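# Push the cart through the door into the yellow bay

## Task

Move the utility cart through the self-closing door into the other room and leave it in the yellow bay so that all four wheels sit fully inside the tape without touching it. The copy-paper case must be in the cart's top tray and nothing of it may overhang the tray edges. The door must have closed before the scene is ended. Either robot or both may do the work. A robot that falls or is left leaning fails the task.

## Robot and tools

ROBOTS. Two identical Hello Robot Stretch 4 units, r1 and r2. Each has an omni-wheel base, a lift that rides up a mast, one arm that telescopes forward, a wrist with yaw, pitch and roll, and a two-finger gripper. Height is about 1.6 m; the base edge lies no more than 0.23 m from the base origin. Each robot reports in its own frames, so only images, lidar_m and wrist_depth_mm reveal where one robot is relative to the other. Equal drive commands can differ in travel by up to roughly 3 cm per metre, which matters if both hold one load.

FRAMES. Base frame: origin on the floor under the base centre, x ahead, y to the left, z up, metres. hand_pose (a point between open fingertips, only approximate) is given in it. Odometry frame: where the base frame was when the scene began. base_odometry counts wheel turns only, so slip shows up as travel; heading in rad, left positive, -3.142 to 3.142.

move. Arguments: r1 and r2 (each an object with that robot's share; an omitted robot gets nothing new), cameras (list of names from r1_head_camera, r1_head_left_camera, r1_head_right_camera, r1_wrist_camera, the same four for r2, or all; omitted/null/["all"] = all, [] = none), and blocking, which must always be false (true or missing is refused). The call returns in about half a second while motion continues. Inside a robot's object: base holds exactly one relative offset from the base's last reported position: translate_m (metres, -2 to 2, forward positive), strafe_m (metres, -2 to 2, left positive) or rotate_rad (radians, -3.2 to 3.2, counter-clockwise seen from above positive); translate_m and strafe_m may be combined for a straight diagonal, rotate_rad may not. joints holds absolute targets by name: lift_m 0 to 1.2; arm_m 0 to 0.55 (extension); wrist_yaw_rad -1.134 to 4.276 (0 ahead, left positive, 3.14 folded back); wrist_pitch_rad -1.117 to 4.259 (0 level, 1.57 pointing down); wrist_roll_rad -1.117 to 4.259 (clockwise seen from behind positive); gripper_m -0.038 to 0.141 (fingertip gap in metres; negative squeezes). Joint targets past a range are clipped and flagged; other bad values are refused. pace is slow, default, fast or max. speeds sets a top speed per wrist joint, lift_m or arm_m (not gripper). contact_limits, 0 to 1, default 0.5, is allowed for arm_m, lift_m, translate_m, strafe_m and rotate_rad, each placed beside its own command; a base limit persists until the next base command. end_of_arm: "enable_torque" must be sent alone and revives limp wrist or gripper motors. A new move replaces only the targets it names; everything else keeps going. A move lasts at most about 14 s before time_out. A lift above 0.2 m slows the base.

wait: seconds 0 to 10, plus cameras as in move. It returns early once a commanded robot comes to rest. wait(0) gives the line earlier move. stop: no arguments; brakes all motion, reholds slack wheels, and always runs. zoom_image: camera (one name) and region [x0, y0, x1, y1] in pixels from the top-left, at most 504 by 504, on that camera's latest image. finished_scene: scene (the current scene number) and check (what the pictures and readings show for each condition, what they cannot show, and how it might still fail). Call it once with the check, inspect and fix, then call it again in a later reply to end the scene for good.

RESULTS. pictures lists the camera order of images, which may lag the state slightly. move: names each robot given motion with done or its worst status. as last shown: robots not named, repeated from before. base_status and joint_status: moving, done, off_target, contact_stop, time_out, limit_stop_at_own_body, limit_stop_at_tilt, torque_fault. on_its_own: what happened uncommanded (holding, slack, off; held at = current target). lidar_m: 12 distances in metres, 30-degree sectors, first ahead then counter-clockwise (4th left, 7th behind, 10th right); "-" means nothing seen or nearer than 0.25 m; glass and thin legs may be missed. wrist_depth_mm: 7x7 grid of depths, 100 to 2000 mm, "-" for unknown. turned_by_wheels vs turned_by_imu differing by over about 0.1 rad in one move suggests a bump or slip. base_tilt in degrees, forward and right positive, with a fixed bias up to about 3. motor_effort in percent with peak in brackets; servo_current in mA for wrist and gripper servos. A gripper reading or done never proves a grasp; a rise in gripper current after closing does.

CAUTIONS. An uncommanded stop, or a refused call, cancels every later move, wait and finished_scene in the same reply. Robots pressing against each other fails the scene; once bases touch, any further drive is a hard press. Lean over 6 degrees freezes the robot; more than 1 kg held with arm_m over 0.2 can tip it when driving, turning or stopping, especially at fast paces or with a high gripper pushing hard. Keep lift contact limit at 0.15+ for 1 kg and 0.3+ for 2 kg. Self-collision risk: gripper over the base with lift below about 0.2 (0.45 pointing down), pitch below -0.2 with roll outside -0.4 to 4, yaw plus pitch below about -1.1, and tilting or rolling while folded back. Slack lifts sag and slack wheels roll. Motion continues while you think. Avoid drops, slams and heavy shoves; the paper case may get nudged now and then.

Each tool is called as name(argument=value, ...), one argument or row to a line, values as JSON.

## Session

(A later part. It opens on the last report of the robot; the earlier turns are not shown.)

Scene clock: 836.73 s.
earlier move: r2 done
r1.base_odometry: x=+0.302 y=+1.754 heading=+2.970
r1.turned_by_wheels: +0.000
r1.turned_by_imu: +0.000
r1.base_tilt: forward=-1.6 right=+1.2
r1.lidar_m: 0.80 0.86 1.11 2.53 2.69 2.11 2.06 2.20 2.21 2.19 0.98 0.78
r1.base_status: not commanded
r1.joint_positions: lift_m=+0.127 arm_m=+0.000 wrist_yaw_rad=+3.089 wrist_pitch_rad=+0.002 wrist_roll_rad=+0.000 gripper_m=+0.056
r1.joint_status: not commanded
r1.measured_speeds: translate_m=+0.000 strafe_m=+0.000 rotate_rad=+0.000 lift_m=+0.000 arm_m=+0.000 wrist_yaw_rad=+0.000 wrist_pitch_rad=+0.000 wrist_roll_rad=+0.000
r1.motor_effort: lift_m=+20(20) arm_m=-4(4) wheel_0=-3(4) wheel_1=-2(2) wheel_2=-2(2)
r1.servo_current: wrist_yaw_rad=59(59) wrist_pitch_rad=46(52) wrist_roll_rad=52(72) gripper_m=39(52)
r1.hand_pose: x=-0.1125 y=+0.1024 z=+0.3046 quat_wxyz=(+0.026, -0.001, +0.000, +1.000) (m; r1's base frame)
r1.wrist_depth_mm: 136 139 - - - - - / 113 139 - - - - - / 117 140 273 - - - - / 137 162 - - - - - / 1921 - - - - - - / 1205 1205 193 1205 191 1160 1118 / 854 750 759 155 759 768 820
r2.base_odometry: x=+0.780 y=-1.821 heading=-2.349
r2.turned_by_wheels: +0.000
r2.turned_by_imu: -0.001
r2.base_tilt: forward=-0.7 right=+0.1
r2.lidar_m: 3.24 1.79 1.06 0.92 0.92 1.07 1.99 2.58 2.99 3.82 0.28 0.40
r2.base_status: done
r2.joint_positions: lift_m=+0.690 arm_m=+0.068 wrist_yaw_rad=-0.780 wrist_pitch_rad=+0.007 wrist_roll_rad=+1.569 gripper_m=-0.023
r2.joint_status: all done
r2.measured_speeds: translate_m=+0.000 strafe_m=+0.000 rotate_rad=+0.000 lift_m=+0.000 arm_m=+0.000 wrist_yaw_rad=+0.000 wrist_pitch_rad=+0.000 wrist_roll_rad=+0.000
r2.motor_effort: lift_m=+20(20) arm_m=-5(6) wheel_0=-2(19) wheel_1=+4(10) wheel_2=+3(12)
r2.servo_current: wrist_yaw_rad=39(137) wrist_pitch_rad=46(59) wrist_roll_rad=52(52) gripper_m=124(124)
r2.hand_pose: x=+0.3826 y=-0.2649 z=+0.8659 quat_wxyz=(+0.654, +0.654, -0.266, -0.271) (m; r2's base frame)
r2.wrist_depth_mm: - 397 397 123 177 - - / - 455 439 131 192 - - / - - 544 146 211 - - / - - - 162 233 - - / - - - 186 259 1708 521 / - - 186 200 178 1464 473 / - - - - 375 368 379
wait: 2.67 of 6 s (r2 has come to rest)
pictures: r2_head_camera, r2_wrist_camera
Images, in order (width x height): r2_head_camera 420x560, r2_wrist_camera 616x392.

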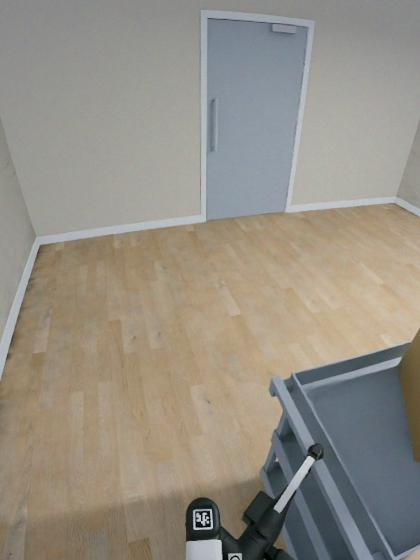

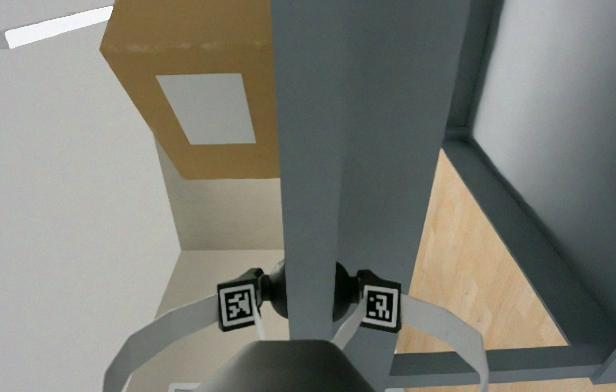

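move(
  blocking=false,
  r2={"base": {"strafe_m": -0.086, "translate_m": -0.492}, "joints": {"wrist_yaw_rad": -0.6}, "speeds": {"wrist_yaw_rad": 0.05}, "pace": "slow"},
  cameras=[],
)

wait(
  seconds=9,
  cameras=["r2_head_camera", "r2_wrist_camera"],
)

Scene clock: 860.30 s.
move: r2 moving
r1.base_odometry: x=+0.302 y=+1.754 heading=+2.970
r1.turned_by_wheels: +0.000
r1.turned_by_imu: +0.000
r1.base_tilt: forward=-1.6 right=+1.3
r1.lidar_m: 0.77 0.87 1.11 2.54 2.70 2.11 2.06 2.20 2.26 2.16 0.99 0.77
r1.base_status: not commanded
r1.joint_positions: lift_m=+0.127 arm_m=+0.000 wrist_yaw_rad=+3.089 wrist_pitch_rad=+0.002 wrist_roll_rad=+0.000 gripper_m=+0.056
r1.joint_status: not commanded
r1.measured_speeds: translate_m=+0.000 strafe_m=+0.000 rotate_rad=+0.000 lift_m=+0.000 arm_m=+0.000 wrist_yaw_rad=+0.000 wrist_pitch_rad=+0.000 wrist_roll_rad=+0.000
r1.motor_effort: lift_m=+20(20) arm_m=-4(4) wheel_0=-3(4) wheel_1=-2(2) wheel_2=-2(2)
r1.servo_current: wrist_yaw_rad=46(78) wrist_pitch_rad=39(46) wrist_roll_rad=46(59) gripper_m=39(46)
r1.hand_pose: x=-0.1125 y=+0.1024 z=+0.3046 quat_wxyz=(+0.026, -0.001, +0.000, +1.000) (m; r1's base frame)
r1.wrist_depth_mm: 136 138 - - - - - / 113 139 - - - - - / 118 140 272 - - - - / 138 161 - - - - - / 1983 - - - - - - / 1160 1205 194 1182 191 1182 1138 / 842 750 759 156 741 778 809
r2.base_odometry: x=+0.787 y=-1.811 heading=-2.349
r2.turned_by_wheels: +0.000
r2.turned_by_imu: +0.000
r2.base_tilt: forward=-0.6 right=+0.1
r2.lidar_m: 3.25 1.84 1.08 0.92 0.93 1.06 1.99 2.57 3.03 3.83 0.31 0.39
r2.base_status: translate_m moving; strafe_m moving
r2.joint_positions: lift_m=+0.690 arm_m=+0.068 wrist_yaw_rad=-0.760 wrist_pitch_rad=+0.007 wrist_roll_rad=+1.569 gripper_m=-0.023
r2.joint_status: wrist_yaw_rad moving
r2.measured_speeds: translate_m=-0.047 strafe_m=-0.009 rotate_rad=+0.004 lift_m=+0.000 arm_m=+0.000 wrist_yaw_rad=+0.067 wrist_pitch_rad=+0.000 wrist_roll_rad=+0.000
r2.motor_effort: lift_m=+20(20) arm_m=-5(6) wheel_0=-5(10) wheel_1=-8(8) wheel_2=+9(9)
r2.servo_current: wrist_yaw_rad=46(78) wrist_pitch_rad=52(52) wrist_roll_rad=39(52) gripper_m=124(124)
r2.hand_pose: x=+0.3877 y=-0.2621 z=+0.8659 quat_wxyz=(+0.656, +0.657, -0.260, -0.265) (m; r2's base frame)
r2.wrist_depth_mm: - 387 392 119 174 - - / - 455 439 128 190 - - / - - 559 144 209 - - / - - - 160 231 - - / - - - 185 259 1708 517 / - - 185 201 179 1499 480 / - - - - 384 375 387
pictures: none
No camera images: "cameras" was empty.

Scene clock: 866.07 s.
earlier move: r2 done
r1.base_odometry: x=+0.302 y=+1.754 heading=+2.970
r1.turned_by_wheels: +0.000
r1.turned_by_imu: +0.000
r1.base_tilt: forward=-1.6 right=+1.3
r1.lidar_m: 0.79 0.84 1.11 2.53 2.71 2.11 2.06 2.20 2.22 2.14 0.98 0.80
r1.base_status: not commanded
r1.joint_positions: lift_m=+0.127 arm_m=+0.000 wrist_yaw_rad=+3.089 wrist_pitch_rad=+0.002 wrist_roll_rad=+0.000 gripper_m=+0.056
r1.joint_status: not commanded
r1.measured_speeds: translate_m=+0.000 strafe_m=+0.000 rotate_rad=+0.000 lift_m=+0.000 arm_m=+0.000 wrist_yaw_rad=+0.000 wrist_pitch_rad=+0.000 wrist_roll_rad=+0.000
r1.motor_effort: lift_m=+20(20) arm_m=-4(4) wheel_0=-3(4) wheel_1=-2(2) wheel_2=-2(2)
r1.servo_current: wrist_yaw_rad=39(78) wrist_pitch_rad=39(52) wrist_roll_rad=52(72) gripper_m=33(52)
r1.hand_pose: x=-0.1125 y=+0.1024 z=+0.3046 quat_wxyz=(+0.026, -0.001, +0.000, +1.000) (m; r1's base frame)
r1.wrist_depth_mm: 136 138 - - - - - / 113 139 - - - - - / 117 140 273 - - - - / 137 161 - - - - - / 1921 - - - - - - / 1205 1182 195 1205 191 1182 1138 / 854 759 750 156 741 788 809
r2.base_odometry: x=+1.064 y=-1.410 heading=-2.349
r2.turned_by_wheels: +0.000
r2.turned_by_imu: +0.002
r2.base_tilt: forward=-0.7 right=+0.1
r2.lidar_m: 0.48 1.77 1.04 0.85 0.86 1.03 1.89 2.06 2.46 3.82 0.43 0.42
r2.base_status: done
r2.joint_positions: lift_m=+0.690 arm_m=+0.068 wrist_yaw_rad=-0.599 wrist_pitch_rad=+0.007 wrist_roll_rad=+1.569 gripper_m=-0.023
r2.joint_status: all done
r2.measured_speeds: translate_m=+0.000 strafe_m=+0.000 rotate_rad=+0.000 lift_m=+0.000 arm_m=+0.000 wrist_yaw_rad=+0.000 wrist_pitch_rad=+0.000 wrist_roll_rad=+0.000
r2.motor_effort: lift_m=+20(20) arm_m=-5(6) wheel_0=-4(10) wheel_1=-5(9) wheel_2=+6(13)
r2.servo_current: wrist_yaw_rad=46(117) wrist_pitch_rad=52(59) wrist_roll_rad=52(65) gripper_m=117(124)
r2.hand_pose: x=+0.4279 y=-0.2348 z=+0.8659 quat_wxyz=(+0.676, +0.676, -0.206, -0.211) (m; r2's base frame)
r2.wrist_depth_mm: - - - 171 225 1576 - / - - 549 177 234 - - / - - 469 181 241 820 - / - - 521 189 248 842 - / - - 603 196 257 - - / - - 186 200 179 535 - / - - - - - 1576 477
wait: 5.77 of 9 s (r2 has come to rest)
pictures: r2_head_camera, r2_wrist_camera
Images, in order (width x height): r2_head_camera 420x560, r2_wrist_camera 616x392.

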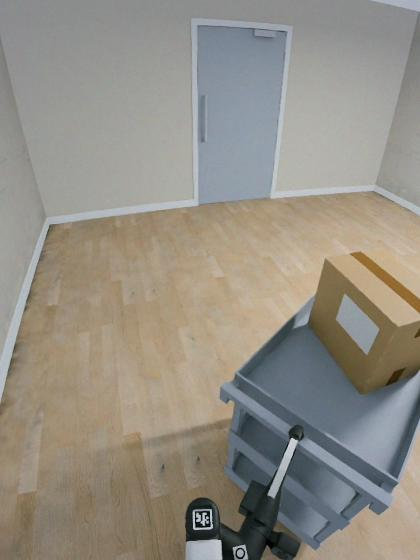

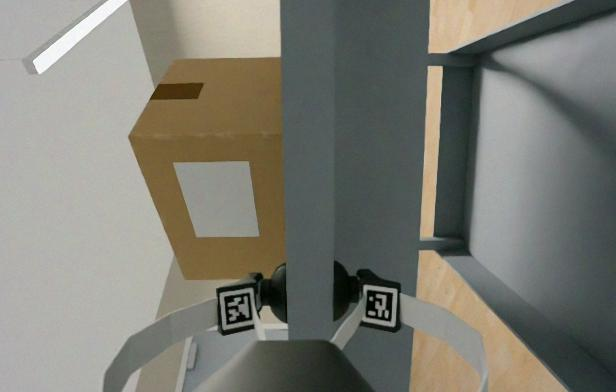

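move(
  blocking=false,
  r2={"base": {"strafe_m": -0.1085, "translate_m": -0.885}, "joints": {"wrist_yaw_rad": -0.14}, "speeds": {"wrist_yaw_rad": 0.055}, "pace": "slow"},
  cameras=[],
)

wait(
  seconds=10,
  cameras=["r2_head_camera", "r2_wrist_camera"],
)

Scene clock: 895.03 s.
move: r2 moving
r1.base_odometry: x=+0.302 y=+1.754 heading=+2.970
r1.turned_by_wheels: +0.000
r1.turned_by_imu: +0.000
r1.base_tilt: forward=-1.6 right=+1.2
r1.lidar_m: 0.79 0.86 1.12 2.53 2.69 2.12 2.06 2.22 2.19 2.17 0.97 0.78
r1.base_status: not commanded
r1.joint_positions: lift_m=+0.127 arm_m=+0.000 wrist_yaw_rad=+3.089 wrist_pitch_rad=+0.002 wrist_roll_rad=+0.000 gripper_m=+0.056
r1.joint_status: not commanded
r1.measured_speeds: translate_m=+0.000 strafe_m=+0.000 rotate_rad=+0.000 lift_m=+0.000 arm_m=+0.000 wrist_yaw_rad=+0.000 wrist_pitch_rad=+0.000 wrist_roll_rad=+0.000
r1.motor_effort: lift_m=+20(20) arm_m=-4(4) wheel_0=-4(4) wheel_1=-2(2) wheel_2=-2(2)
r1.servo_current: wrist_yaw_rad=46(72) wrist_pitch_rad=46(46) wrist_roll_rad=59(59) gripper_m=39(46)
r1.hand_pose: x=-0.1125 y=+0.1024 z=+0.3046 quat_wxyz=(+0.026, -0.001, +0.000, +1.000) (m; r1's base frame)
r1.wrist_depth_mm: 136 138 - - - - - / 113 139 - - - - - / 117 140 272 - - - - / 137 162 - - - - - / 1921 - - - - - - / 1182 1182 195 1205 191 1182 1160 / 842 750 768 156 732 768 820
r2.base_odometry: x=+1.071 y=-1.400 heading=-2.349
r2.turned_by_wheels: +0.000
r2.turned_by_imu: +0.000
r2.base_tilt: forward=-0.7 right=+0.1
r2.lidar_m: 0.52 1.75 1.01 0.83 0.86 1.00 1.88 2.06 2.43 3.87 0.42 0.41
r2.base_status: translate_m moving; strafe_m moving
r2.joint_positions: lift_m=+0.690 arm_m=+0.068 wrist_yaw_rad=-0.578 wrist_pitch_rad=+0.007 wrist_roll_rad=+1.569 gripper_m=-0.023
r2.joint_status: wrist_yaw_rad moving
r2.measured_speeds: translate_m=-0.050 strafe_m=-0.006 rotate_rad=-0.001 lift_m=+0.000 arm_m=+0.000 wrist_yaw_rad=+0.051 wrist_pitch_rad=+0.000 wrist_roll_rad=+0.000
r2.motor_effort: lift_m=+20(20) arm_m=-5(5) wheel_0=-9(9) wheel_1=-6(7) wheel_2=+10(11)
r2.servo_current: wrist_yaw_rad=46(65) wrist_pitch_rad=59(59) wrist_roll_rad=39(59) gripper_m=124(124)
r2.hand_pose: x=+0.4328 y=-0.2307 z=+0.8659 quat_wxyz=(+0.678, +0.678, -0.199, -0.204) (m; r2's base frame)
r2.wrist_depth_mm: - - - 170 225 1537 - / - - 544 177 232 - - / - - 473 181 240 820 - / - - 525 189 248 866 - / - - 615 196 257 - - / - - 186 200 177 559 - / - - - - - 1537 473
pictures: none
No camera images: "cameras" was empty.

Scene clock: 904.73 s.
earlier move: r2 done
r1.base_odometry: x=+0.302 y=+1.754 heading=+2.970
r1.turned_by_wheels: +0.000
r1.turned_by_imu: -0.001
r1.base_tilt: forward=-1.6 right=+1.2
r1.lidar_m: 0.78 0.85 1.12 2.53 2.67 2.08 2.03 2.21 2.24 2.18 0.98 0.80
r1.base_status: not commanded
r1.joint_positions: lift_m=+0.127 arm_m=+0.000 wrist_yaw_rad=+3.089 wrist_pitch_rad=+0.002 wrist_roll_rad=+0.000 gripper_m=+0.056
r1.joint_status: not commanded
r1.measured_speeds: translate_m=+0.000 strafe_m=+0.000 rotate_rad=+0.000 lift_m=+0.000 arm_m=+0.000 wrist_yaw_rad=+0.000 wrist_pitch_rad=+0.000 wrist_roll_rad=+0.000
r1.motor_effort: lift_m=+20(20) arm_m=-4(4) wheel_0=-3(4) wheel_1=-2(2) wheel_2=-2(2)
r1.servo_current: wrist_yaw_rad=39(72) wrist_pitch_rad=52(52) wrist_roll_rad=46(65) gripper_m=39(52)
r1.hand_pose: x=-0.1125 y=+0.1024 z=+0.3046 quat_wxyz=(+0.026, -0.001, +0.000, +1.000) (m; r1's base frame)
r1.wrist_depth_mm: 136 138 - - - - - / 113 139 - - - - - / 117 140 272 - - - - / 137 161 - - - - - / 1983 - - - - - - / 1182 1160 195 1182 190 1160 1138 / 842 759 759 155 759 788 831
r2.base_odometry: x=+1.608 y=-0.705 heading=-2.349
r2.turned_by_wheels: +0.001
r2.turned_by_imu: +0.000
r2.base_tilt: forward=-0.7 right=+0.1
r2.lidar_m: 0.48 1.56 0.84 0.76 0.78 0.95 1.18 1.18 1.40 2.52 3.98 0.53
r2.base_status: done
r2.joint_positions: lift_m=+0.690 arm_m=+0.068 wrist_yaw_rad=-0.139 wrist_pitch_rad=+0.007 wrist_roll_rad=+1.569 gripper_m=-0.023
r2.joint_status: all done
r2.measured_speeds: translate_m=+0.000 strafe_m=+0.000 rotate_rad=+0.000 lift_m=+0.000 arm_m=+0.000 wrist_yaw_rad=+0.000 wrist_pitch_rad=+0.000 wrist_roll_rad=+0.000
r2.motor_effort: lift_m=+20(20) arm_m=-5(6) wheel_0=-1(13) wheel_1=-5(9) wheel_2=+8(11)
r2.servo_current: wrist_yaw_rad=52(117) wrist_pitch_rad=46(59) wrist_roll_rad=39(72) gripper_m=117(124)
r2.hand_pose: x=+0.5125 y=-0.1264 z=+0.8659 quat_wxyz=(+0.706, +0.705, -0.046, -0.052) (m; r2's base frame)
r2.wrist_depth_mm: - - - 202 263 1661 1205 / - - - 201 260 1708 - / - - 597 262 262 820 - / - - 496 260 262 866 - / - - 535 206 262 866 - / - - 186 200 178 831 - / - - - - 262 1618 -
wait: 9.70 of 10 s (r2 has come to rest)
pictures: r2_head_camera, r2_wrist_camera
Images, in order (width x height): r2_head_camera 420x560, r2_wrist_camera 616x392.

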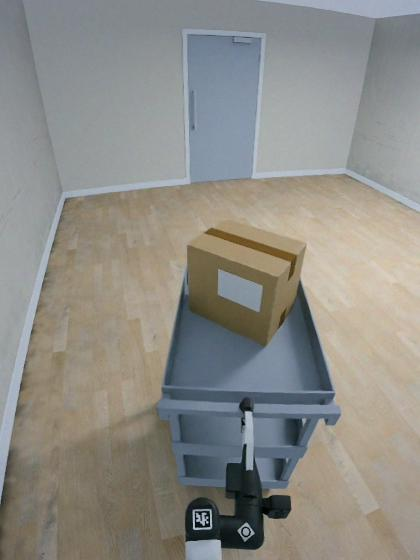

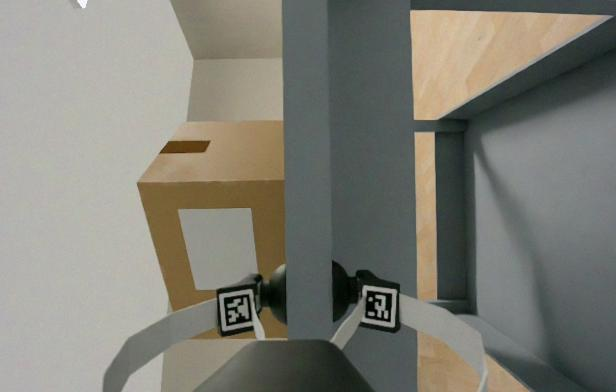

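zoom_image(
  camera="r2_head_camera",
  region=[150, 0, 290, 200],
)

zoom_image(
  camera="r2_head_camera",
  region=[0, 140, 140, 280],
)

zoom_image(
  camera="r2_head_camera",
  region=[280, 100, 420, 240],
)

Scaled by 2.520 from the camera's 420x560 image, which has a finer 1200x1600 frame.

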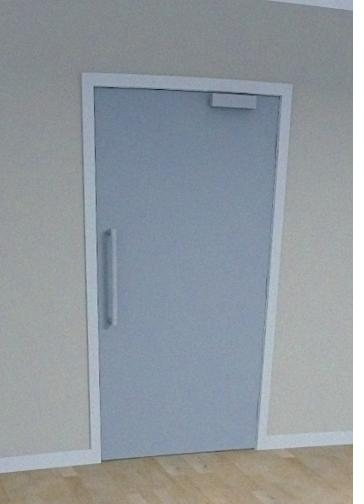

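Scaled by 3.600 from the camera's 420x560 image, which has a finer 1200x1600 frame.

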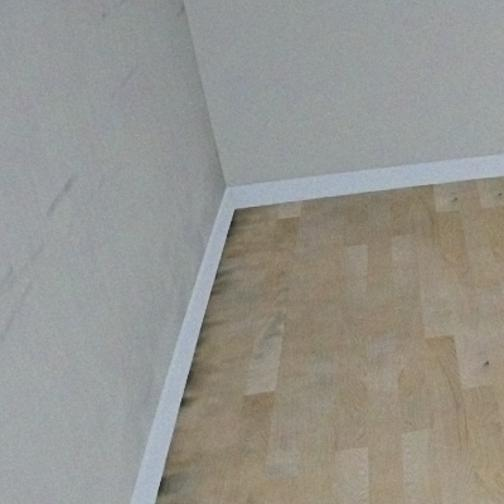

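Scaled by 3.600 from the camera's 420x560 image, which has a finer 1200x1600 frame.

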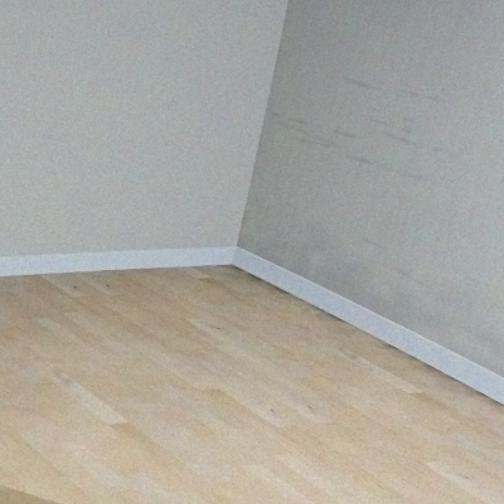

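move(
  blocking=false,
  r1={"base": {"translate_m": 0.5}, "pace": "default"},
  cameras=[],
)

wait(
  seconds=6,
  cameras=["r1_head_camera", "r1_head_left_camera", "r1_head_right_camera"],
)

Scene clock: 1058.23 s.
move: r1 moving
r1.base_odometry: x=+0.271 y=+1.759 heading=+2.970
r1.turned_by_wheels: +0.000
r1.turned_by_imu: +0.000
r1.base_tilt: forward=-1.6 right=+1.3
r1.lidar_m: 0.76 0.82 1.09 2.53 2.70 2.14 2.09 2.24 2.23 2.18 0.95 0.75
r1.base_status: translate_m moving
r1.joint_positions: lift_m=+0.127 arm_m=+0.000 wrist_yaw_rad=+3.089 wrist_pitch_rad=+0.002 wrist_roll_rad=+0.000 gripper_m=+0.056
r1.joint_status: not commanded
r1.measured_speeds: translate_m=+0.122 strafe_m=+0.000 rotate_rad=-0.002 lift_m=+0.000 arm_m=+0.000 wrist_yaw_rad=+0.000 wrist_pitch_rad=+0.000 wrist_roll_rad=+0.000
r1.motor_effort: lift_m=+20(20) arm_m=-4(4) wheel_0=+6(8) wheel_1=+4(8) wheel_2=-8(9)
r1.servo_current: wrist_yaw_rad=46(59) wrist_pitch_rad=39(52) wrist_roll_rad=46(65) gripper_m=39(46)
r1.hand_pose: x=-0.1125 y=+0.1024 z=+0.3046 quat_wxyz=(+0.026, -0.001, +0.000, +1.000) (m; r1's base frame)
r1.wrist_depth_mm: 136 138 - - - - - / 113 139 - - - - - / 114 140 268 - - - - / 137 162 - - - - - / 1921 - - - - - - / 1205 1182 195 1182 191 1160 1118 / 842 759 750 155 741 778 809
r2.base_odometry: x=+1.608 y=-0.705 heading=-2.349
r2.turned_by_wheels: +0.000
r2.turned_by_imu: +0.000
r2.base_tilt: forward=-0.7 right=+0.1
r2.lidar_m: 0.49 1.57 0.87 0.76 0.78 0.92 1.19 1.19 1.42 2.49 3.97 0.47
r2.base_status: not commanded
r2.joint_positions: lift_m=+0.690 arm_m=+0.068 wrist_yaw_rad=-0.139 wrist_pitch_rad=+0.007 wrist_roll_rad=+1.569 gripper_m=-0.023
r2.joint_status: not commanded
r2.measured_speeds: translate_m=+0.000 strafe_m=+0.000 rotate_rad=+0.000 lift_m=+0.000 arm_m=+0.000 wrist_yaw_rad=+0.000 wrist_pitch_rad=+0.000 wrist_roll_rad=+0.000
r2.motor_effort: lift_m=+20(20) arm_m=-5(6) wheel_0=-1(1) wheel_1=-5(6) wheel_2=+9(9)
r2.servo_current: wrist_yaw_rad=39(52) wrist_pitch_rad=52(52) wrist_roll_rad=46(52) gripper_m=117(124)
r2.hand_pose: x=+0.5125 y=-0.1264 z=+0.8659 quat_wxyz=(+0.706, +0.705, -0.046, -0.052) (m; r2's base frame)
r2.wrist_depth_mm: - - - 202 262 1708 1229 / - - - 202 262 1661 - / - - 603 262 260 831 - / - - 496 260 260 878 - / - - 539 205 260 854 - / - - 186 200 178 831 - / - - - - 259 1537 -
pictures: none
No camera images: "cameras" was empty.

Scene clock: 1060.90 s.
earlier move: r1 done
r1.base_odometry: x=-0.190 y=+1.839 heading=+2.970
r1.turned_by_wheels: +0.000
r1.turned_by_imu: +0.000
r1.base_tilt: forward=-1.5 right=+1.3
r1.lidar_m: 0.29 0.32 0.49 1.23 2.65 2.65 2.54 2.75 2.28 0.82 0.39 0.31
r1.base_status: done
r1.joint_positions: lift_m=+0.127 arm_m=+0.000 wrist_yaw_rad=+3.089 wrist_pitch_rad=+0.002 wrist_roll_rad=+0.000 gripper_m=+0.056
r1.joint_status: not commanded
r1.measured_speeds: translate_m=+0.000 strafe_m=+0.000 rotate_rad=+0.000 lift_m=+0.000 arm_m=+0.000 wrist_yaw_rad=+0.000 wrist_pitch_rad=+0.000 wrist_roll_rad=+0.000
r1.motor_effort: lift_m=+20(20) arm_m=-4(4) wheel_0=+1(8) wheel_1=+1(8) wheel_2=+0(10)
r1.servo_current: wrist_yaw_rad=52(72) wrist_pitch_rad=46(52) wrist_roll_rad=52(65) gripper_m=39(52)
r1.hand_pose: x=-0.1125 y=+0.1024 z=+0.3046 quat_wxyz=(+0.026, -0.001, +0.000, +1.000) (m; r1's base frame)
r1.wrist_depth_mm: 136 138 - - - - - / 114 139 - - - - - / 118 139 272 - - - - / 137 161 - - - - - / 1983 - - - - - - / 1160 1205 195 1182 190 1281 1229 / 854 741 759 156 741 741 831
r2.base_odometry: x=+1.608 y=-0.705 heading=-2.349
r2.turned_by_wheels: +0.000
r2.turned_by_imu: +0.000
r2.base_tilt: forward=-0.7 right=+0.1
r2.lidar_m: 0.49 1.56 0.87 0.78 0.79 0.94 1.18 1.18 1.43 2.49 3.96 0.51
r2.base_status: not commanded
r2.joint_positions: lift_m=+0.690 arm_m=+0.068 wrist_yaw_rad=-0.139 wrist_pitch_rad=+0.007 wrist_roll_rad=+1.569 gripper_m=-0.023
r2.joint_status: not commanded
r2.measured_speeds: translate_m=+0.000 strafe_m=+0.000 rotate_rad=+0.000 lift_m=+0.000 arm_m=+0.000 wrist_yaw_rad=+0.000 wrist_pitch_rad=+0.000 wrist_roll_rad=+0.000
r2.motor_effort: lift_m=+20(20) arm_m=-5(6) wheel_0=+0(1) wheel_1=-5(6) wheel_2=+8(9)
r2.servo_current: wrist_yaw_rad=52(59) wrist_pitch_rad=52(59) wrist_roll_rad=46(65) gripper_m=111(124)
r2.hand_pose: x=+0.5125 y=-0.1264 z=+0.8659 quat_wxyz=(+0.706, +0.705, -0.046, -0.052) (m; r2's base frame)
r2.wrist_depth_mm: - - - 202 262 1576 1182 / - - - 202 262 1661 - / - - 597 262 263 820 - / - - 496 260 260 866 - / - - 539 205 262 866 - / - - 186 200 178 842 - / - - - - 260 1576 -
wait: 2.67 of 6 s (r1 has come to rest)
pictures: r1_head_camera, r1_head_left_camera, r1_head_right_camera
Images, in order (width x height): r1_head_camera 420x560, r1_head_left_camera 420x672, r1_head_right_camera 420x672.

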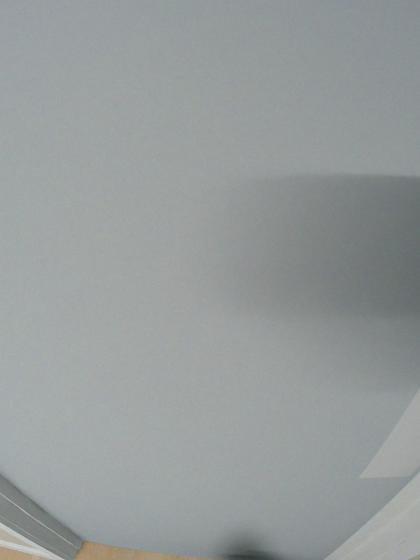

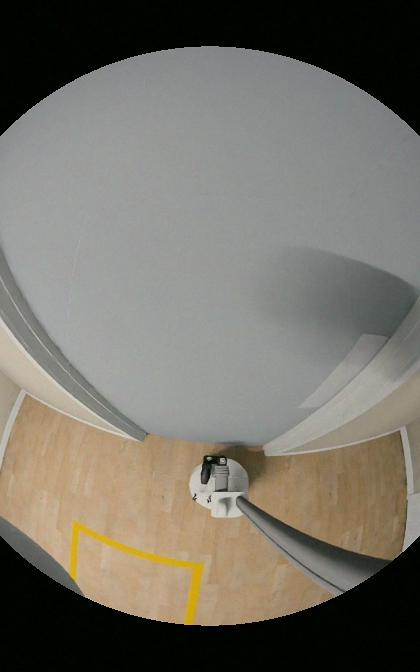

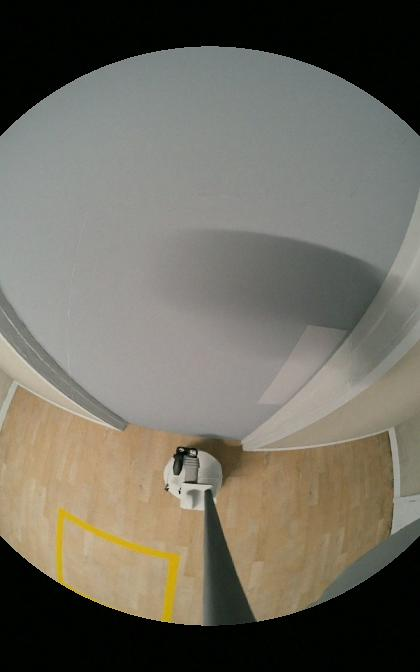

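move(
  blocking=false,
  r1={"base": {"translate_m": 0.35}, "pace": "slow"},
  cameras=[],
)

wait(
  seconds=6,
  cameras=["r1_head_left_camera", "r2_head_camera"],
)

Scene clock: 1065.90 s.
move: r1 moving
r1.base_odometry: x=-0.203 y=+1.841 heading=+2.970
r1.turned_by_wheels: +0.000
r1.turned_by_imu: +0.000
r1.base_tilt: forward=-1.6 right=+1.3
r1.lidar_m: 0.29 0.30 0.47 1.21 2.63 2.64 2.55 2.77 2.26 0.76 0.40 0.29
r1.base_status: translate_m moving
r1.joint_positions: lift_m=+0.127 arm_m=+0.000 wrist_yaw_rad=+3.089 wrist_pitch_rad=+0.002 wrist_roll_rad=+0.000 gripper_m=+0.056
r1.joint_status: not commanded
r1.measured_speeds: translate_m=+0.048 strafe_m=+0.000 rotate_rad=-0.001 lift_m=+0.000 arm_m=+0.000 wrist_yaw_rad=+0.000 wrist_pitch_rad=+0.000 wrist_roll_rad=+0.000
r1.motor_effort: lift_m=+20(20) arm_m=-4(4) wheel_0=+6(6) wheel_1=+3(7) wheel_2=-6(7)
r1.servo_current: wrist_yaw_rad=46(52) wrist_pitch_rad=46(46) wrist_roll_rad=52(65) gripper_m=39(46)
r1.hand_pose: x=-0.1125 y=+0.1024 z=+0.3046 quat_wxyz=(+0.026, -0.001, +0.000, +1.000) (m; r1's base frame)
r1.wrist_depth_mm: 136 139 - - - - - / 113 139 - - - - - / 117 140 274 - - - - / 137 162 - - - - - / 1863 - - - - - - / 1182 1182 195 1205 190 1281 1229 / 842 750 759 156 750 778 809
r2.base_odometry: x=+1.608 y=-0.705 heading=-2.349
r2.turned_by_wheels: +0.000
r2.turned_by_imu: +0.000
r2.base_tilt: forward=-0.6 right=+0.0
r2.lidar_m: 0.49 1.57 0.88 0.78 0.79 0.89 1.17 1.15 1.41 2.48 3.96 0.52
r2.base_status: not commanded
r2.joint_positions: lift_m=+0.690 arm_m=+0.068 wrist_yaw_rad=-0.139 wrist_pitch_rad=+0.007 wrist_roll_rad=+1.569 gripper_m=-0.023
r2.joint_status: not commanded
r2.measured_speeds: translate_m=+0.000 strafe_m=+0.000 rotate_rad=+0.000 lift_m=+0.000 arm_m=+0.000 wrist_yaw_rad=+0.000 wrist_pitch_rad=+0.000 wrist_roll_rad=+0.000
r2.motor_effort: lift_m=+20(20) arm_m=-5(5) wheel_0=-1(1) wheel_1=-5(5) wheel_2=+8(9)
r2.servo_current: wrist_yaw_rad=46(65) wrist_pitch_rad=52(52) wrist_roll_rad=46(65) gripper_m=117(124)
r2.hand_pose: x=+0.5125 y=-0.1264 z=+0.8659 quat_wxyz=(+0.706, +0.705, -0.046, -0.052) (m; r2's base frame)
r2.wrist_depth_mm: - - - 202 262 1618 1205 / - - - 201 262 1661 - / - - 597 262 262 820 - / - - 496 262 262 866 - / - - 535 207 262 854 - / - - 186 200 178 831 - / - - - - 262 1576 -
pictures: none
No camera images: "cameras" was empty.

Scene clock: 1070.17 s.
earlier move: r1 done
r1.base_odometry: x=-0.534 y=+1.899 heading=+2.971
r1.turned_by_wheels: +0.001
r1.turned_by_imu: +0.001
r1.base_tilt: forward=-1.6 right=+1.2
r1.lidar_m: 0.25 0.25 0.25 0.42 2.63 2.97 2.86 3.03 0.35 0.33 2.36 0.25
r1.base_status: done
r1.joint_positions: lift_m=+0.127 arm_m=-0.001 wrist_yaw_rad=+3.102 wrist_pitch_rad=+0.002 wrist_roll_rad=+0.000 gripper_m=+0.056
r1.joint_status: not commanded
r1.measured_speeds: translate_m=+0.000 strafe_m=+0.000 rotate_rad=+0.000 lift_m=+0.000 arm_m=+0.000 wrist_yaw_rad=+0.000 wrist_pitch_rad=+0.000 wrist_roll_rad=+0.000
r1.motor_effort: lift_m=+20(20) arm_m=+10(10) wheel_0=+14(23) wheel_1=+14(15) wheel_2=-12(22)
r1.servo_current: wrist_yaw_rad=78(91) wrist_pitch_rad=46(52) wrist_roll_rad=33(72) gripper_m=46(46)
r1.hand_pose: x=-0.1143 y=+0.0989 z=+0.3046 quat_wxyz=(+0.020, -0.001, +0.000, +1.000) (m; r1's base frame)
r1.wrist_depth_mm: - 135 - - - - - / - 135 190 - - - - / 106 135 180 - - - - / 122 136 267 - - - - / 1756 - - - - - - / 1205 1205 195 1205 190 1182 1182 / 842 750 759 167 741 788 820
r2.base_odometry: x=+1.608 y=-0.705 heading=-2.349
r2.turned_by_wheels: +0.000
r2.turned_by_imu: +0.001
r2.base_tilt: forward=-0.6 right=+0.1
r2.lidar_m: 0.47 1.57 0.89 0.76 0.78 0.94 1.18 1.19 1.42 2.49 3.98 0.51
r2.base_status: not commanded
r2.joint_positions: lift_m=+0.690 arm_m=+0.068 wrist_yaw_rad=-0.139 wrist_pitch_rad=+0.007 wrist_roll_rad=+1.569 gripper_m=-0.023
r2.joint_status: not commanded
r2.measured_speeds: translate_m=+0.000 strafe_m=+0.000 rotate_rad=+0.000 lift_m=+0.000 arm_m=+0.000 wrist_yaw_rad=+0.000 wrist_pitch_rad=+0.000 wrist_roll_rad=+0.000
r2.motor_effort: lift_m=+20(20) arm_m=-6(6) wheel_0=-1(1) wheel_1=-5(6) wheel_2=+8(9)
r2.servo_current: wrist_yaw_rad=59(65) wrist_pitch_rad=52(52) wrist_roll_rad=52(65) gripper_m=117(124)
r2.hand_pose: x=+0.5125 y=-0.1264 z=+0.8659 quat_wxyz=(+0.706, +0.705, -0.046, -0.052) (m; r2's base frame)
r2.wrist_depth_mm: - - - 202 263 1661 1229 / - - - 201 262 1661 - / - - 597 260 260 820 - / - - 492 262 260 878 - / - - 535 206 260 866 - / - - 186 200 177 831 - / - - - - 262 1618 -
wait: 4.27 of 6 s (r1 has come to rest)
pictures: r1_head_left_camera, r2_head_camera
Images, in order (width x height): r1_head_left_camera 420x672, r2_head_camera 420x560.

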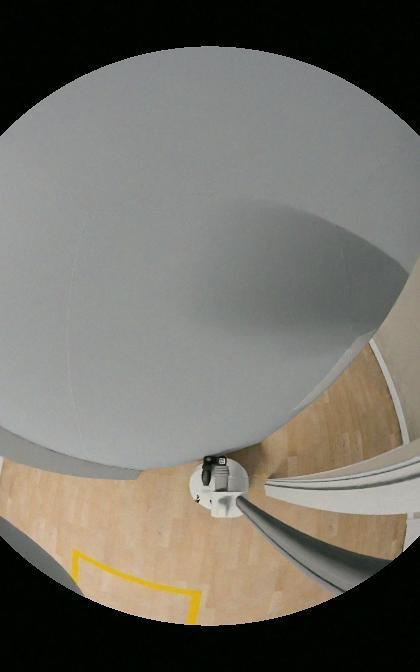

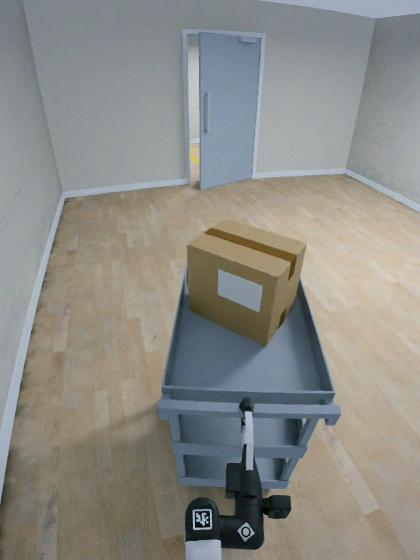

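move(
  blocking=false,
  r1={"base": {"translate_m": 0.42}, "pace": "slow"},
  cameras=[],
)

wait(
  seconds=7,
  cameras=["r1_head_left_camera", "r2_head_camera"],
)

Scene clock: 1094.40 s.
move: r1 moving
r1.base_odometry: x=-0.547 y=+1.901 heading=+2.972
r1.turned_by_wheels: +0.001
r1.turned_by_imu: +0.001
r1.base_tilt: forward=-1.7 right=+1.3
r1.lidar_m: 0.25 0.25 0.25 0.37 2.63 2.97 2.91 3.04 0.36 0.34 2.35 0.26
r1.base_status: translate_m moving
r1.joint_positions: lift_m=+0.127 arm_m=-0.001 wrist_yaw_rad=+3.102 wrist_pitch_rad=+0.002 wrist_roll_rad=+0.000 gripper_m=+0.056
r1.joint_status: not commanded
r1.measured_speeds: translate_m=+0.049 strafe_m=+0.000 rotate_rad=-0.005 lift_m=+0.000 arm_m=+0.000 wrist_yaw_rad=+0.000 wrist_pitch_rad=+0.000 wrist_roll_rad=+0.000
r1.motor_effort: lift_m=+20(20) arm_m=+10(10) wheel_0=+16(17) wheel_1=+16(18) wheel_2=-15(18)
r1.servo_current: wrist_yaw_rad=85(91) wrist_pitch_rad=46(46) wrist_roll_rad=52(59) gripper_m=39(46)
r1.hand_pose: x=-0.1143 y=+0.0989 z=+0.3046 quat_wxyz=(+0.020, -0.001, +0.000, +1.000) (m; r1's base frame)
r1.wrist_depth_mm: - 135 - - - - - / - 136 188 - - - - / 106 134 185 - - - - / 122 136 265 - - - - / 1708 - - - - - - / 1205 1229 195 1182 191 1205 1138 / 854 759 759 167 759 768 831
r2.base_odometry: x=+1.608 y=-0.705 heading=-2.349
r2.turned_by_wheels: +0.000
r2.turned_by_imu: +0.000
r2.base_tilt: forward=-0.6 right=+0.1
r2.lidar_m: 0.49 1.55 0.86 0.76 0.79 0.94 1.19 1.20 1.41 2.51 3.97 0.51
r2.base_status: not commanded
r2.joint_positions: lift_m=+0.690 arm_m=+0.068 wrist_yaw_rad=-0.139 wrist_pitch_rad=+0.007 wrist_roll_rad=+1.569 gripper_m=-0.023
r2.joint_status: not commanded
r2.measured_speeds: translate_m=+0.000 strafe_m=+0.000 rotate_rad=+0.000 lift_m=+0.000 arm_m=+0.000 wrist_yaw_rad=+0.000 wrist_pitch_rad=+0.000 wrist_roll_rad=+0.000
r2.motor_effort: lift_m=+20(20) arm_m=-5(6) wheel_0=-1(1) wheel_1=-5(6) wheel_2=+9(9)
r2.servo_current: wrist_yaw_rad=39(52) wrist_pitch_rad=46(52) wrist_roll_rad=52(52) gripper_m=117(124)
r2.hand_pose: x=+0.5125 y=-0.1264 z=+0.8659 quat_wxyz=(+0.706, +0.705, -0.046, -0.052) (m; r2's base frame)
r2.wrist_depth_mm: - - - 202 262 1661 1205 / - - - 202 260 1661 - / - - 597 259 262 831 - / - - 496 260 260 854 - / - - 535 206 260 866 - / - - 186 201 178 831 - / - - - - 259 1576 -
pictures: none
No camera images: "cameras" was empty.

Scene clock: 1099.37 s.
earlier move: r1 done
r1.base_odometry: x=-0.948 y=+1.970 heading=+2.972
r1.turned_by_wheels: +0.000
r1.turned_by_imu: -0.001
r1.base_tilt: forward=-1.6 right=+1.2
r1.lidar_m: 0.25 0.25 - 0.25 0.37 3.40 3.30 0.56 0.56 2.01 2.39 3.29
r1.base_status: done
r1.joint_positions: lift_m=+0.127 arm_m=+0.000 wrist_yaw_rad=+3.092 wrist_pitch_rad=+0.002 wrist_roll_rad=+0.000 gripper_m=+0.056
r1.joint_status: not commanded
r1.measured_speeds: translate_m=+0.000 strafe_m=+0.000 rotate_rad=+0.000 lift_m=+0.000 arm_m=+0.000 wrist_yaw_rad=+0.000 wrist_pitch_rad=+0.000 wrist_roll_rad=+0.000
r1.motor_effort: lift_m=+20(20) arm_m=+5(10) wheel_0=+6(18) wheel_1=+12(18) wheel_2=-8(19)
r1.servo_current: wrist_yaw_rad=59(91) wrist_pitch_rad=46(59) wrist_roll_rad=59(72) gripper_m=39(46)
r1.hand_pose: x=-0.1129 y=+0.1016 z=+0.3046 quat_wxyz=(+0.025, -0.001, +0.000, +1.000) (m; r1's base frame)
r1.wrist_depth_mm: - 137 - - - - - / - 137 - - - - - / 110 138 203 - - - - / 124 138 - - - - - / 1708 - - - - - - / 1205 1205 195 1182 191 1160 1118 / 854 750 750 167 741 768 809
r2.base_odometry: x=+1.608 y=-0.705 heading=-2.349
r2.turned_by_wheels: +0.000
r2.turned_by_imu: +0.001
r2.base_tilt: forward=-0.7 right=+0.0
r2.lidar_m: 0.48 1.54 0.87 0.77 0.79 0.94 1.18 1.21 1.39 2.52 3.97 0.52
r2.base_status: not commanded
r2.joint_positions: lift_m=+0.690 arm_m=+0.068 wrist_yaw_rad=-0.139 wrist_pitch_rad=+0.007 wrist_roll_rad=+1.569 gripper_m=-0.023
r2.joint_status: not commanded
r2.measured_speeds: translate_m=+0.000 strafe_m=+0.000 rotate_rad=+0.000 lift_m=+0.000 arm_m=+0.000 wrist_yaw_rad=+0.000 wrist_pitch_rad=+0.000 wrist_roll_rad=+0.000
r2.motor_effort: lift_m=+20(20) arm_m=-5(6) wheel_0=+0(1) wheel_1=-5(6) wheel_2=+9(9)
r2.servo_current: wrist_yaw_rad=52(59) wrist_pitch_rad=52(59) wrist_roll_rad=65(72) gripper_m=117(124)
r2.hand_pose: x=+0.5125 y=-0.1264 z=+0.8659 quat_wxyz=(+0.706, +0.705, -0.046, -0.052) (m; r2's base frame)
r2.wrist_depth_mm: - - - 202 262 1708 1205 / - - - 202 260 1708 - / - - 603 262 262 831 - / - - 492 260 262 854 - / - - 535 206 263 866 - / - - 186 200 178 820 - / - - - - 260 1576 -
wait: 4.97 of 7 s (r1 has come to rest)
pictures: r1_head_left_camera, r2_head_camera
Images, in order (width x height): r1_head_left_camera 420x672, r2_head_camera 420x560.

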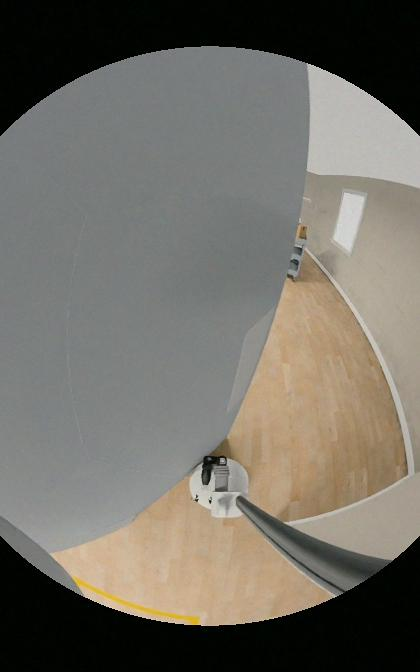

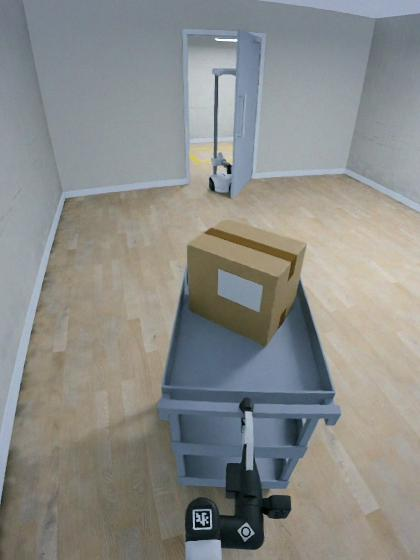

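move(
  blocking=false,
  r1={"base": {"translate_m": 0.195, "strafe_m": 0.352}, "pace": "slow"},
  cameras=[],
)

wait(
  seconds=7,
  cameras=["r1_head_left_camera", "r2_head_camera"],
)

Scene clock: 1104.50 s.
move: r1 moving
r1.base_odometry: x=-0.956 y=+1.961 heading=+2.971
r1.turned_by_wheels: -0.001
r1.turned_by_imu: -0.001
r1.base_tilt: forward=-1.6 right=+1.3
r1.lidar_m: 0.25 0.25 - 0.25 0.36 3.40 3.34 0.54 0.58 2.04 2.40 3.30
r1.base_status: translate_m moving; strafe_m moving
r1.joint_positions: lift_m=+0.127 arm_m=+0.000 wrist_yaw_rad=+3.092 wrist_pitch_rad=+0.002 wrist_roll_rad=+0.000 gripper_m=+0.056
r1.joint_status: not commanded
r1.measured_speeds: translate_m=+0.024 strafe_m=+0.043 rotate_rad=+0.002 lift_m=+0.000 arm_m=+0.000 wrist_yaw_rad=+0.000 wrist_pitch_rad=+0.000 wrist_roll_rad=+0.000
r1.motor_effort: lift_m=+20(20) arm_m=+5(5) wheel_0=-15(16) wheel_1=+15(18) wheel_2=-10(12)
r1.servo_current: wrist_yaw_rad=52(65) wrist_pitch_rad=39(52) wrist_roll_rad=52(52) gripper_m=46(46)
r1.hand_pose: x=-0.1129 y=+0.1016 z=+0.3046 quat_wxyz=(+0.025, -0.001, +0.000, +1.000) (m; r1's base frame)
r1.wrist_depth_mm: - 137 - - - - - / - 137 - - - - - / 110 138 203 - - - - / 124 138 - - - - - / 1661 - - - - - - / 1205 1182 194 1229 190 1205 1138 / 842 759 750 167 741 778 820
r2.base_odometry: x=+1.608 y=-0.705 heading=-2.349
r2.turned_by_wheels: +0.000
r2.turned_by_imu: +0.000
r2.base_tilt: forward=-0.7 right=+0.1
r2.lidar_m: 0.50 1.56 0.84 0.77 0.79 0.95 1.19 1.18 1.43 2.49 3.97 0.50
r2.base_status: not commanded
r2.joint_positions: lift_m=+0.690 arm_m=+0.068 wrist_yaw_rad=-0.139 wrist_pitch_rad=+0.007 wrist_roll_rad=+1.569 gripper_m=-0.023
r2.joint_status: not commanded
r2.measured_speeds: translate_m=+0.000 strafe_m=+0.000 rotate_rad=+0.000 lift_m=+0.000 arm_m=+0.000 wrist_yaw_rad=+0.000 wrist_pitch_rad=+0.000 wrist_roll_rad=+0.000
r2.motor_effort: lift_m=+20(20) arm_m=-5(5) wheel_0=-1(1) wheel_1=-5(6) wheel_2=+8(9)
r2.servo_current: wrist_yaw_rad=33(59) wrist_pitch_rad=52(52) wrist_roll_rad=52(52) gripper_m=117(130)
r2.hand_pose: x=+0.5125 y=-0.1264 z=+0.8659 quat_wxyz=(+0.706, +0.705, -0.046, -0.052) (m; r2's base frame)
r2.wrist_depth_mm: - - - 202 263 1661 1205 / - - - 202 263 1708 - / - - 603 262 260 820 - / - - 500 260 262 878 - / - - 539 206 260 866 - / - - 186 200 178 831 - / - - - - 262 1576 -
pictures: none
No camera images: "cameras" was empty.

Scene clock: 1109.30 s.
earlier move: r1 done
r1.base_odometry: x=-1.199 y=+1.656 heading=+2.972
r1.turned_by_wheels: +0.001
r1.turned_by_imu: +0.004
r1.base_tilt: forward=-1.6 right=+1.3
r1.lidar_m: 5.23 0.26 0.25 - 0.25 0.30 3.51 1.00 0.94 2.63 2.78 3.26
r1.base_status: done
r1.joint_positions: lift_m=+0.127 arm_m=+0.000 wrist_yaw_rad=+3.092 wrist_pitch_rad=+0.002 wrist_roll_rad=+0.000 gripper_m=+0.056
r1.joint_status: not commanded
r1.measured_speeds: translate_m=+0.000 strafe_m=+0.000 rotate_rad=+0.000 lift_m=+0.000 arm_m=+0.000 wrist_yaw_rad=+0.000 wrist_pitch_rad=+0.000 wrist_roll_rad=+0.000
r1.motor_effort: lift_m=+20(20) arm_m=+5(5) wheel_0=-6(16) wheel_1=+9(19) wheel_2=-3(12)
r1.servo_current: wrist_yaw_rad=39(72) wrist_pitch_rad=46(52) wrist_roll_rad=46(72) gripper_m=46(52)
r1.hand_pose: x=-0.1129 y=+0.1016 z=+0.3046 quat_wxyz=(+0.025, -0.001, +0.000, +1.000) (m; r1's base frame)
r1.wrist_depth_mm: - 137 - - 521 239 171 / - 137 - - 455 240 172 / 109 137 204 - 544 244 173 / 123 138 - - 549 244 173 / 1708 - - - 544 246 173 / 1205 1182 195 1205 194 244 173 / 842 750 759 167 404 209 173
r2.base_odometry: x=+1.608 y=-0.705 heading=-2.349
r2.turned_by_wheels: +0.000
r2.turned_by_imu: +0.001
r2.base_tilt: forward=-0.7 right=+0.1
r2.lidar_m: 0.48 1.55 0.86 0.76 0.79 0.93 1.19 1.19 1.41 2.51 3.97 0.51
r2.base_status: not commanded
r2.joint_positions: lift_m=+0.690 arm_m=+0.068 wrist_yaw_rad=-0.139 wrist_pitch_rad=+0.007 wrist_roll_rad=+1.569 gripper_m=-0.023
r2.joint_status: not commanded
r2.measured_speeds: translate_m=+0.000 strafe_m=+0.000 rotate_rad=+0.000 lift_m=+0.000 arm_m=+0.000 wrist_yaw_rad=+0.000 wrist_pitch_rad=+0.000 wrist_roll_rad=+0.000
r2.motor_effort: lift_m=+20(20) arm_m=-5(6) wheel_0=+0(1) wheel_1=-5(6) wheel_2=+9(9)
r2.servo_current: wrist_yaw_rad=52(59) wrist_pitch_rad=52(52) wrist_roll_rad=59(59) gripper_m=117(130)
r2.hand_pose: x=+0.5125 y=-0.1264 z=+0.8659 quat_wxyz=(+0.706, +0.705, -0.046, -0.052) (m; r2's base frame)
r2.wrist_depth_mm: - - - 202 262 1661 1205 / - - - 201 262 1661 - / - - 597 262 260 820 - / - - 500 260 262 866 - / - - 539 206 262 854 - / - - 186 200 178 831 - / - - - - 260 1661 -
wait: 4.80 of 7 s (r1 has come to rest)
pictures: r1_head_left_camera, r2_head_camera
Images, in order (width x height): r1_head_left_camera 420x672, r2_head_camera 420x560.

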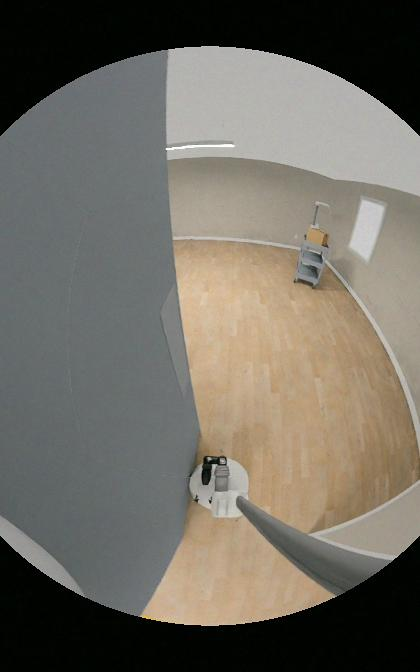

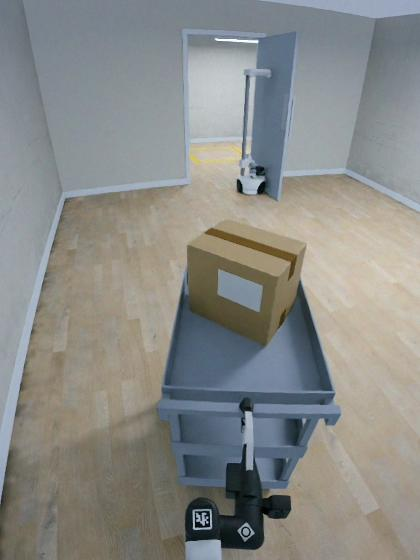

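move(
  blocking=false,
  r1={"base": {"translate_m": 0.08, "strafe_m": 0.395}, "pace": "slow", "contact_limits": {"strafe_m": 0.35, "translate_m": 0.35}},
  cameras=[],
)

wait(
  seconds=7,
  cameras=["r1_head_left_camera", "r2_head_camera"],
)

r1: "contact_limits": strafe_m and translate_m are given together and make one move, which takes one limit: state it under one of them only
Scene clock: 1116.47 s.
r1.base_odometry: x=-1.199 y=+1.656 heading=+2.972
r1.turned_by_wheels: +0.000
r1.turned_by_imu: +0.000
r1.base_tilt: forward=-1.6 right=+1.2
r1.lidar_m: 5.24 0.25 0.25 - 0.25 0.31 3.51 1.01 0.96 2.63 2.78 3.27
r1.base_status: done
r1.joint_positions: lift_m=+0.127 arm_m=+0.000 wrist_yaw_rad=+3.092 wrist_pitch_rad=+0.002 wrist_roll_rad=+0.000 gripper_m=+0.056
r1.joint_status: not commanded
r1.measured_speeds: translate_m=+0.000 strafe_m=+0.000 rotate_rad=+0.000 lift_m=+0.000 arm_m=+0.000 wrist_yaw_rad=+0.000 wrist_pitch_rad=+0.000 wrist_roll_rad=+0.000
r1.motor_effort: lift_m=+20(20) arm_m=+5(5) wheel_0=-6(16) wheel_1=+9(19) wheel_2=-3(12)
r1.servo_current: wrist_yaw_rad=59(72) wrist_pitch_rad=33(52) wrist_roll_rad=52(72) gripper_m=39(52)
r1.hand_pose: x=-0.1129 y=+0.1016 z=+0.3046 quat_wxyz=(+0.025, -0.001, +0.000, +1.000) (m; r1's base frame)
r1.wrist_depth_mm: - 137 - - 525 240 170 / - 137 - - 459 241 172 / 109 138 203 - 544 243 173 / 123 138 - - 549 244 173 / 1661 - - - 549 245 173 / 1160 1182 195 1182 194 244 173 / 854 741 750 166 407 209 173
r2.base_odometry: x=+1.608 y=-0.705 heading=-2.349
r2.turned_by_wheels: +0.000
r2.turned_by_imu: +0.000
r2.base_tilt: forward=-0.7 right=+0.1
r2.lidar_m: 0.49 1.57 0.86 0.76 0.79 0.93 1.17 1.19 1.41 2.50 3.96 0.52
r2.base_status: not commanded
r2.joint_positions: lift_m=+0.690 arm_m=+0.068 wrist_yaw_rad=-0.139 wrist_pitch_rad=+0.007 wrist_roll_rad=+1.569 gripper_m=-0.023
r2.joint_status: not commanded
r2.measured_speeds: translate_m=+0.000 strafe_m=+0.000 rotate_rad=+0.000 lift_m=+0.000 arm_m=+0.000 wrist_yaw_rad=+0.000 wrist_pitch_rad=+0.000 wrist_roll_rad=+0.000
r2.motor_effort: lift_m=+20(20) arm_m=-5(6) wheel_0=+0(1) wheel_1=-5(6) wheel_2=+9(9)
r2.servo_current: wrist_yaw_rad=52(59) wrist_pitch_rad=46(52) wrist_roll_rad=39(59) gripper_m=117(130)
r2.hand_pose: x=+0.5125 y=-0.1264 z=+0.8659 quat_wxyz=(+0.706, +0.705, -0.046, -0.052) (m; r2's base frame)
r2.wrist_depth_mm: - - - 202 262 1661 1229 / - - - 202 263 1661 - / - - 597 260 262 820 - / - - 496 262 260 866 - / - - 535 206 262 866 - / - - 187 200 178 831 - / - - - - 260 1576 -
pictures: none

not run: a call was refused earlier in this reply.

move(
  blocking=false,
  r1={"base": {"translate_m": 0.08, "strafe_m": 0.395}, "pace": "slow", "contact_limits": {"strafe_m": 0.35}},
  cameras=[],
)

wait(
  seconds=7,
  cameras=["r1_head_left_camera", "r2_head_camera"],
)

Scene clock: 1122.13 s.
move: r1 moving
r1.base_odometry: x=-1.204 y=+1.644 heading=+2.972
r1.turned_by_wheels: +0.000
r1.turned_by_imu: +0.000
r1.base_tilt: forward=-1.6 right=+1.3
r1.lidar_m: 5.24 0.28 0.25 - 0.25 0.30 3.52 1.03 0.96 2.63 2.82 3.26
r1.base_status: translate_m moving; strafe_m moving
r1.joint_positions: lift_m=+0.127 arm_m=+0.000 wrist_yaw_rad=+3.092 wrist_pitch_rad=+0.002 wrist_roll_rad=+0.000 gripper_m=+0.056
r1.joint_status: not commanded
r1.measured_speeds: translate_m=+0.010 strafe_m=+0.050 rotate_rad=+0.002 lift_m=+0.000 arm_m=+0.000 wrist_yaw_rad=+0.000 wrist_pitch_rad=+0.000 wrist_roll_rad=+0.000
r1.motor_effort: lift_m=+20(20) arm_m=+5(5) wheel_0=-11(12) wheel_1=+15(17) wheel_2=-5(6)
r1.servo_current: wrist_yaw_rad=33(65) wrist_pitch_rad=39(46) wrist_roll_rad=52(65) gripper_m=46(46)
r1.contact_limits: strafe_m 0.35
r1.hand_pose: x=-0.1129 y=+0.1016 z=+0.3046 quat_wxyz=(+0.025, -0.001, +0.000, +1.000) (m; r1's base frame)
r1.wrist_depth_mm: - 137 - - 484 250 168 / - 137 - - 488 235 169 / 109 138 204 - 496 255 170 / 123 138 - - 508 236 170 / 1661 - - - 508 238 171 / 1160 1205 195 1182 194 238 170 / 854 759 759 167 384 204 -
r2.base_odometry: x=+1.608 y=-0.705 heading=-2.349
r2.turned_by_wheels: +0.000
r2.turned_by_imu: +0.000
r2.base_tilt: forward=-0.7 right=+0.1
r2.lidar_m: 0.47 1.57 0.86 0.77 0.78 0.93 1.19 1.18 1.38 2.49 3.96 0.48
r2.base_status: not commanded
r2.joint_positions: lift_m=+0.690 arm_m=+0.068 wrist_yaw_rad=-0.139 wrist_pitch_rad=+0.007 wrist_roll_rad=+1.569 gripper_m=-0.023
r2.joint_status: not commanded
r2.measured_speeds: translate_m=+0.000 strafe_m=+0.000 rotate_rad=+0.000 lift_m=+0.000 arm_m=+0.000 wrist_yaw_rad=+0.000 wrist_pitch_rad=+0.000 wrist_roll_rad=+0.000
r2.motor_effort: lift_m=+20(20) arm_m=-5(6) wheel_0=+0(1) wheel_1=-5(6) wheel_2=+9(9)
r2.servo_current: wrist_yaw_rad=46(59) wrist_pitch_rad=46(52) wrist_roll_rad=39(52) gripper_m=117(124)
r2.hand_pose: x=+0.5125 y=-0.1264 z=+0.8659 quat_wxyz=(+0.706, +0.705, -0.046, -0.052) (m; r2's base frame)
r2.wrist_depth_mm: - - - 202 263 1661 1229 / - - - 202 262 1708 - / - - 591 260 263 820 - / - - 496 260 262 866 - / - - 544 205 262 854 - / - - 186 200 178 820 - / - - - - 262 1576 -
pictures: none
No camera images: "cameras" was empty.

Scene clock: 1129.13 s.
earlier move: r1 contact_stop
r1.base_odometry: x=-1.218 y=+1.669 heading=+3.010
r1.turned_by_wheels: +0.038
r1.turned_by_imu: +0.045
r1.base_tilt: forward=-1.6 right=+1.3
r1.lidar_m: 5.22 0.25 0.25 - 0.25 0.34 3.54 0.93 0.95 2.60 2.84 3.22
r1.base_status: translate_m contact_stop; strafe_m contact_stop
r1.joint_positions: lift_m=+0.127 arm_m=+0.000 wrist_yaw_rad=+3.092 wrist_pitch_rad=+0.002 wrist_roll_rad=+0.000 gripper_m=+0.056
r1.joint_status: not commanded
r1.measured_speeds: translate_m=-0.001 strafe_m=-0.014 rotate_rad=+0.008 lift_m=+0.000 arm_m=+0.000 wrist_yaw_rad=+0.000 wrist_pitch_rad=+0.000 wrist_roll_rad=+0.000
r1.on_its_own: the wheels are slack since a contact_stop
r1.motor_effort: lift_m=+20(20) arm_m=+4(5) wheel_0=+0(25) wheel_1=+0(25) wheel_2=-1(6)
r1.servo_current: wrist_yaw_rad=46(78) wrist_pitch_rad=46(52) wrist_roll_rad=46(72) gripper_m=39(52)
r1.contact_limits: strafe_m 0.35
r1.hand_pose: x=-0.1128 y=+0.1017 z=+0.3046 quat_wxyz=(+0.025, -0.001, +0.000, +1.000) (m; r1's base frame)
r1.wrist_depth_mm: 136 138 - - - 257 - / 112 139 - - - 239 167 / 116 139 259 - - 265 168 / 136 156 - - - 245 169 / 1921 - - - 609 243 169 / 1205 1182 195 1205 194 243 169 / 842 750 759 167 427 193 -
r2.base_odometry: x=+1.608 y=-0.705 heading=-2.349
r2.turned_by_wheels: +0.000
r2.turned_by_imu: +0.001
r2.base_tilt: forward=-0.7 right=+0.1
r2.lidar_m: 0.49 1.59 0.89 0.78 0.78 0.95 1.17 1.17 1.42 2.50 3.97 0.50
r2.base_status: not commanded
r2.joint_positions: lift_m=+0.690 arm_m=+0.068 wrist_yaw_rad=-0.139 wrist_pitch_rad=+0.007 wrist_roll_rad=+1.569 gripper_m=-0.023
r2.joint_status: not commanded
r2.measured_speeds: translate_m=+0.000 strafe_m=+0.000 rotate_rad=+0.000 lift_m=+0.000 arm_m=+0.000 wrist_yaw_rad=+0.000 wrist_pitch_rad=+0.000 wrist_roll_rad=+0.000
r2.motor_effort: lift_m=+20(20) arm_m=-5(6) wheel_0=-1(1) wheel_1=-5(6) wheel_2=+9(9)
r2.servo_current: wrist_yaw_rad=46(65) wrist_pitch_rad=52(59) wrist_roll_rad=46(65) gripper_m=117(124)
r2.hand_pose: x=+0.5125 y=-0.1264 z=+0.8659 quat_wxyz=(+0.706, +0.705, -0.046, -0.052) (m; r2's base frame)
r2.wrist_depth_mm: - - - 202 262 1618 1229 / - - - 201 260 1661 - / - - 597 260 263 820 - / - - 500 262 260 854 - / - - 539 206 260 866 - / - - 186 200 178 831 - / - - - - 259 1576 -
wait: 7.00 s; no rest
pictures: r1_head_left_camera, r2_head_camera
Images, in order (width x height): r1_head_left_camera 420x672, r2_head_camera 420x560.

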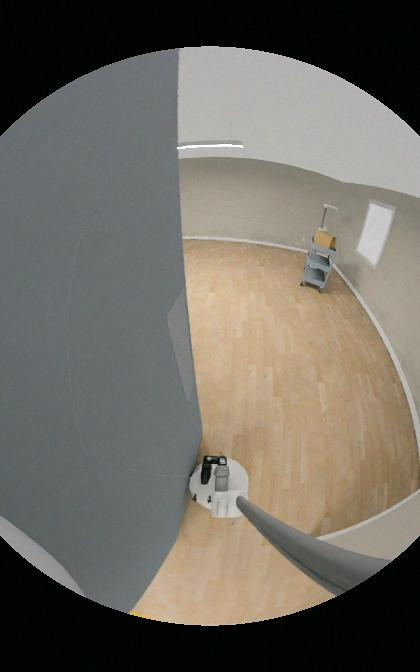

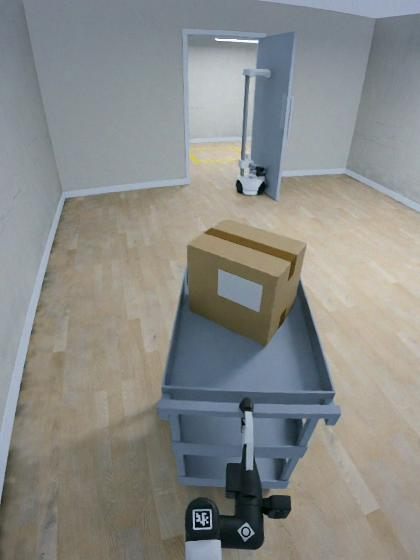

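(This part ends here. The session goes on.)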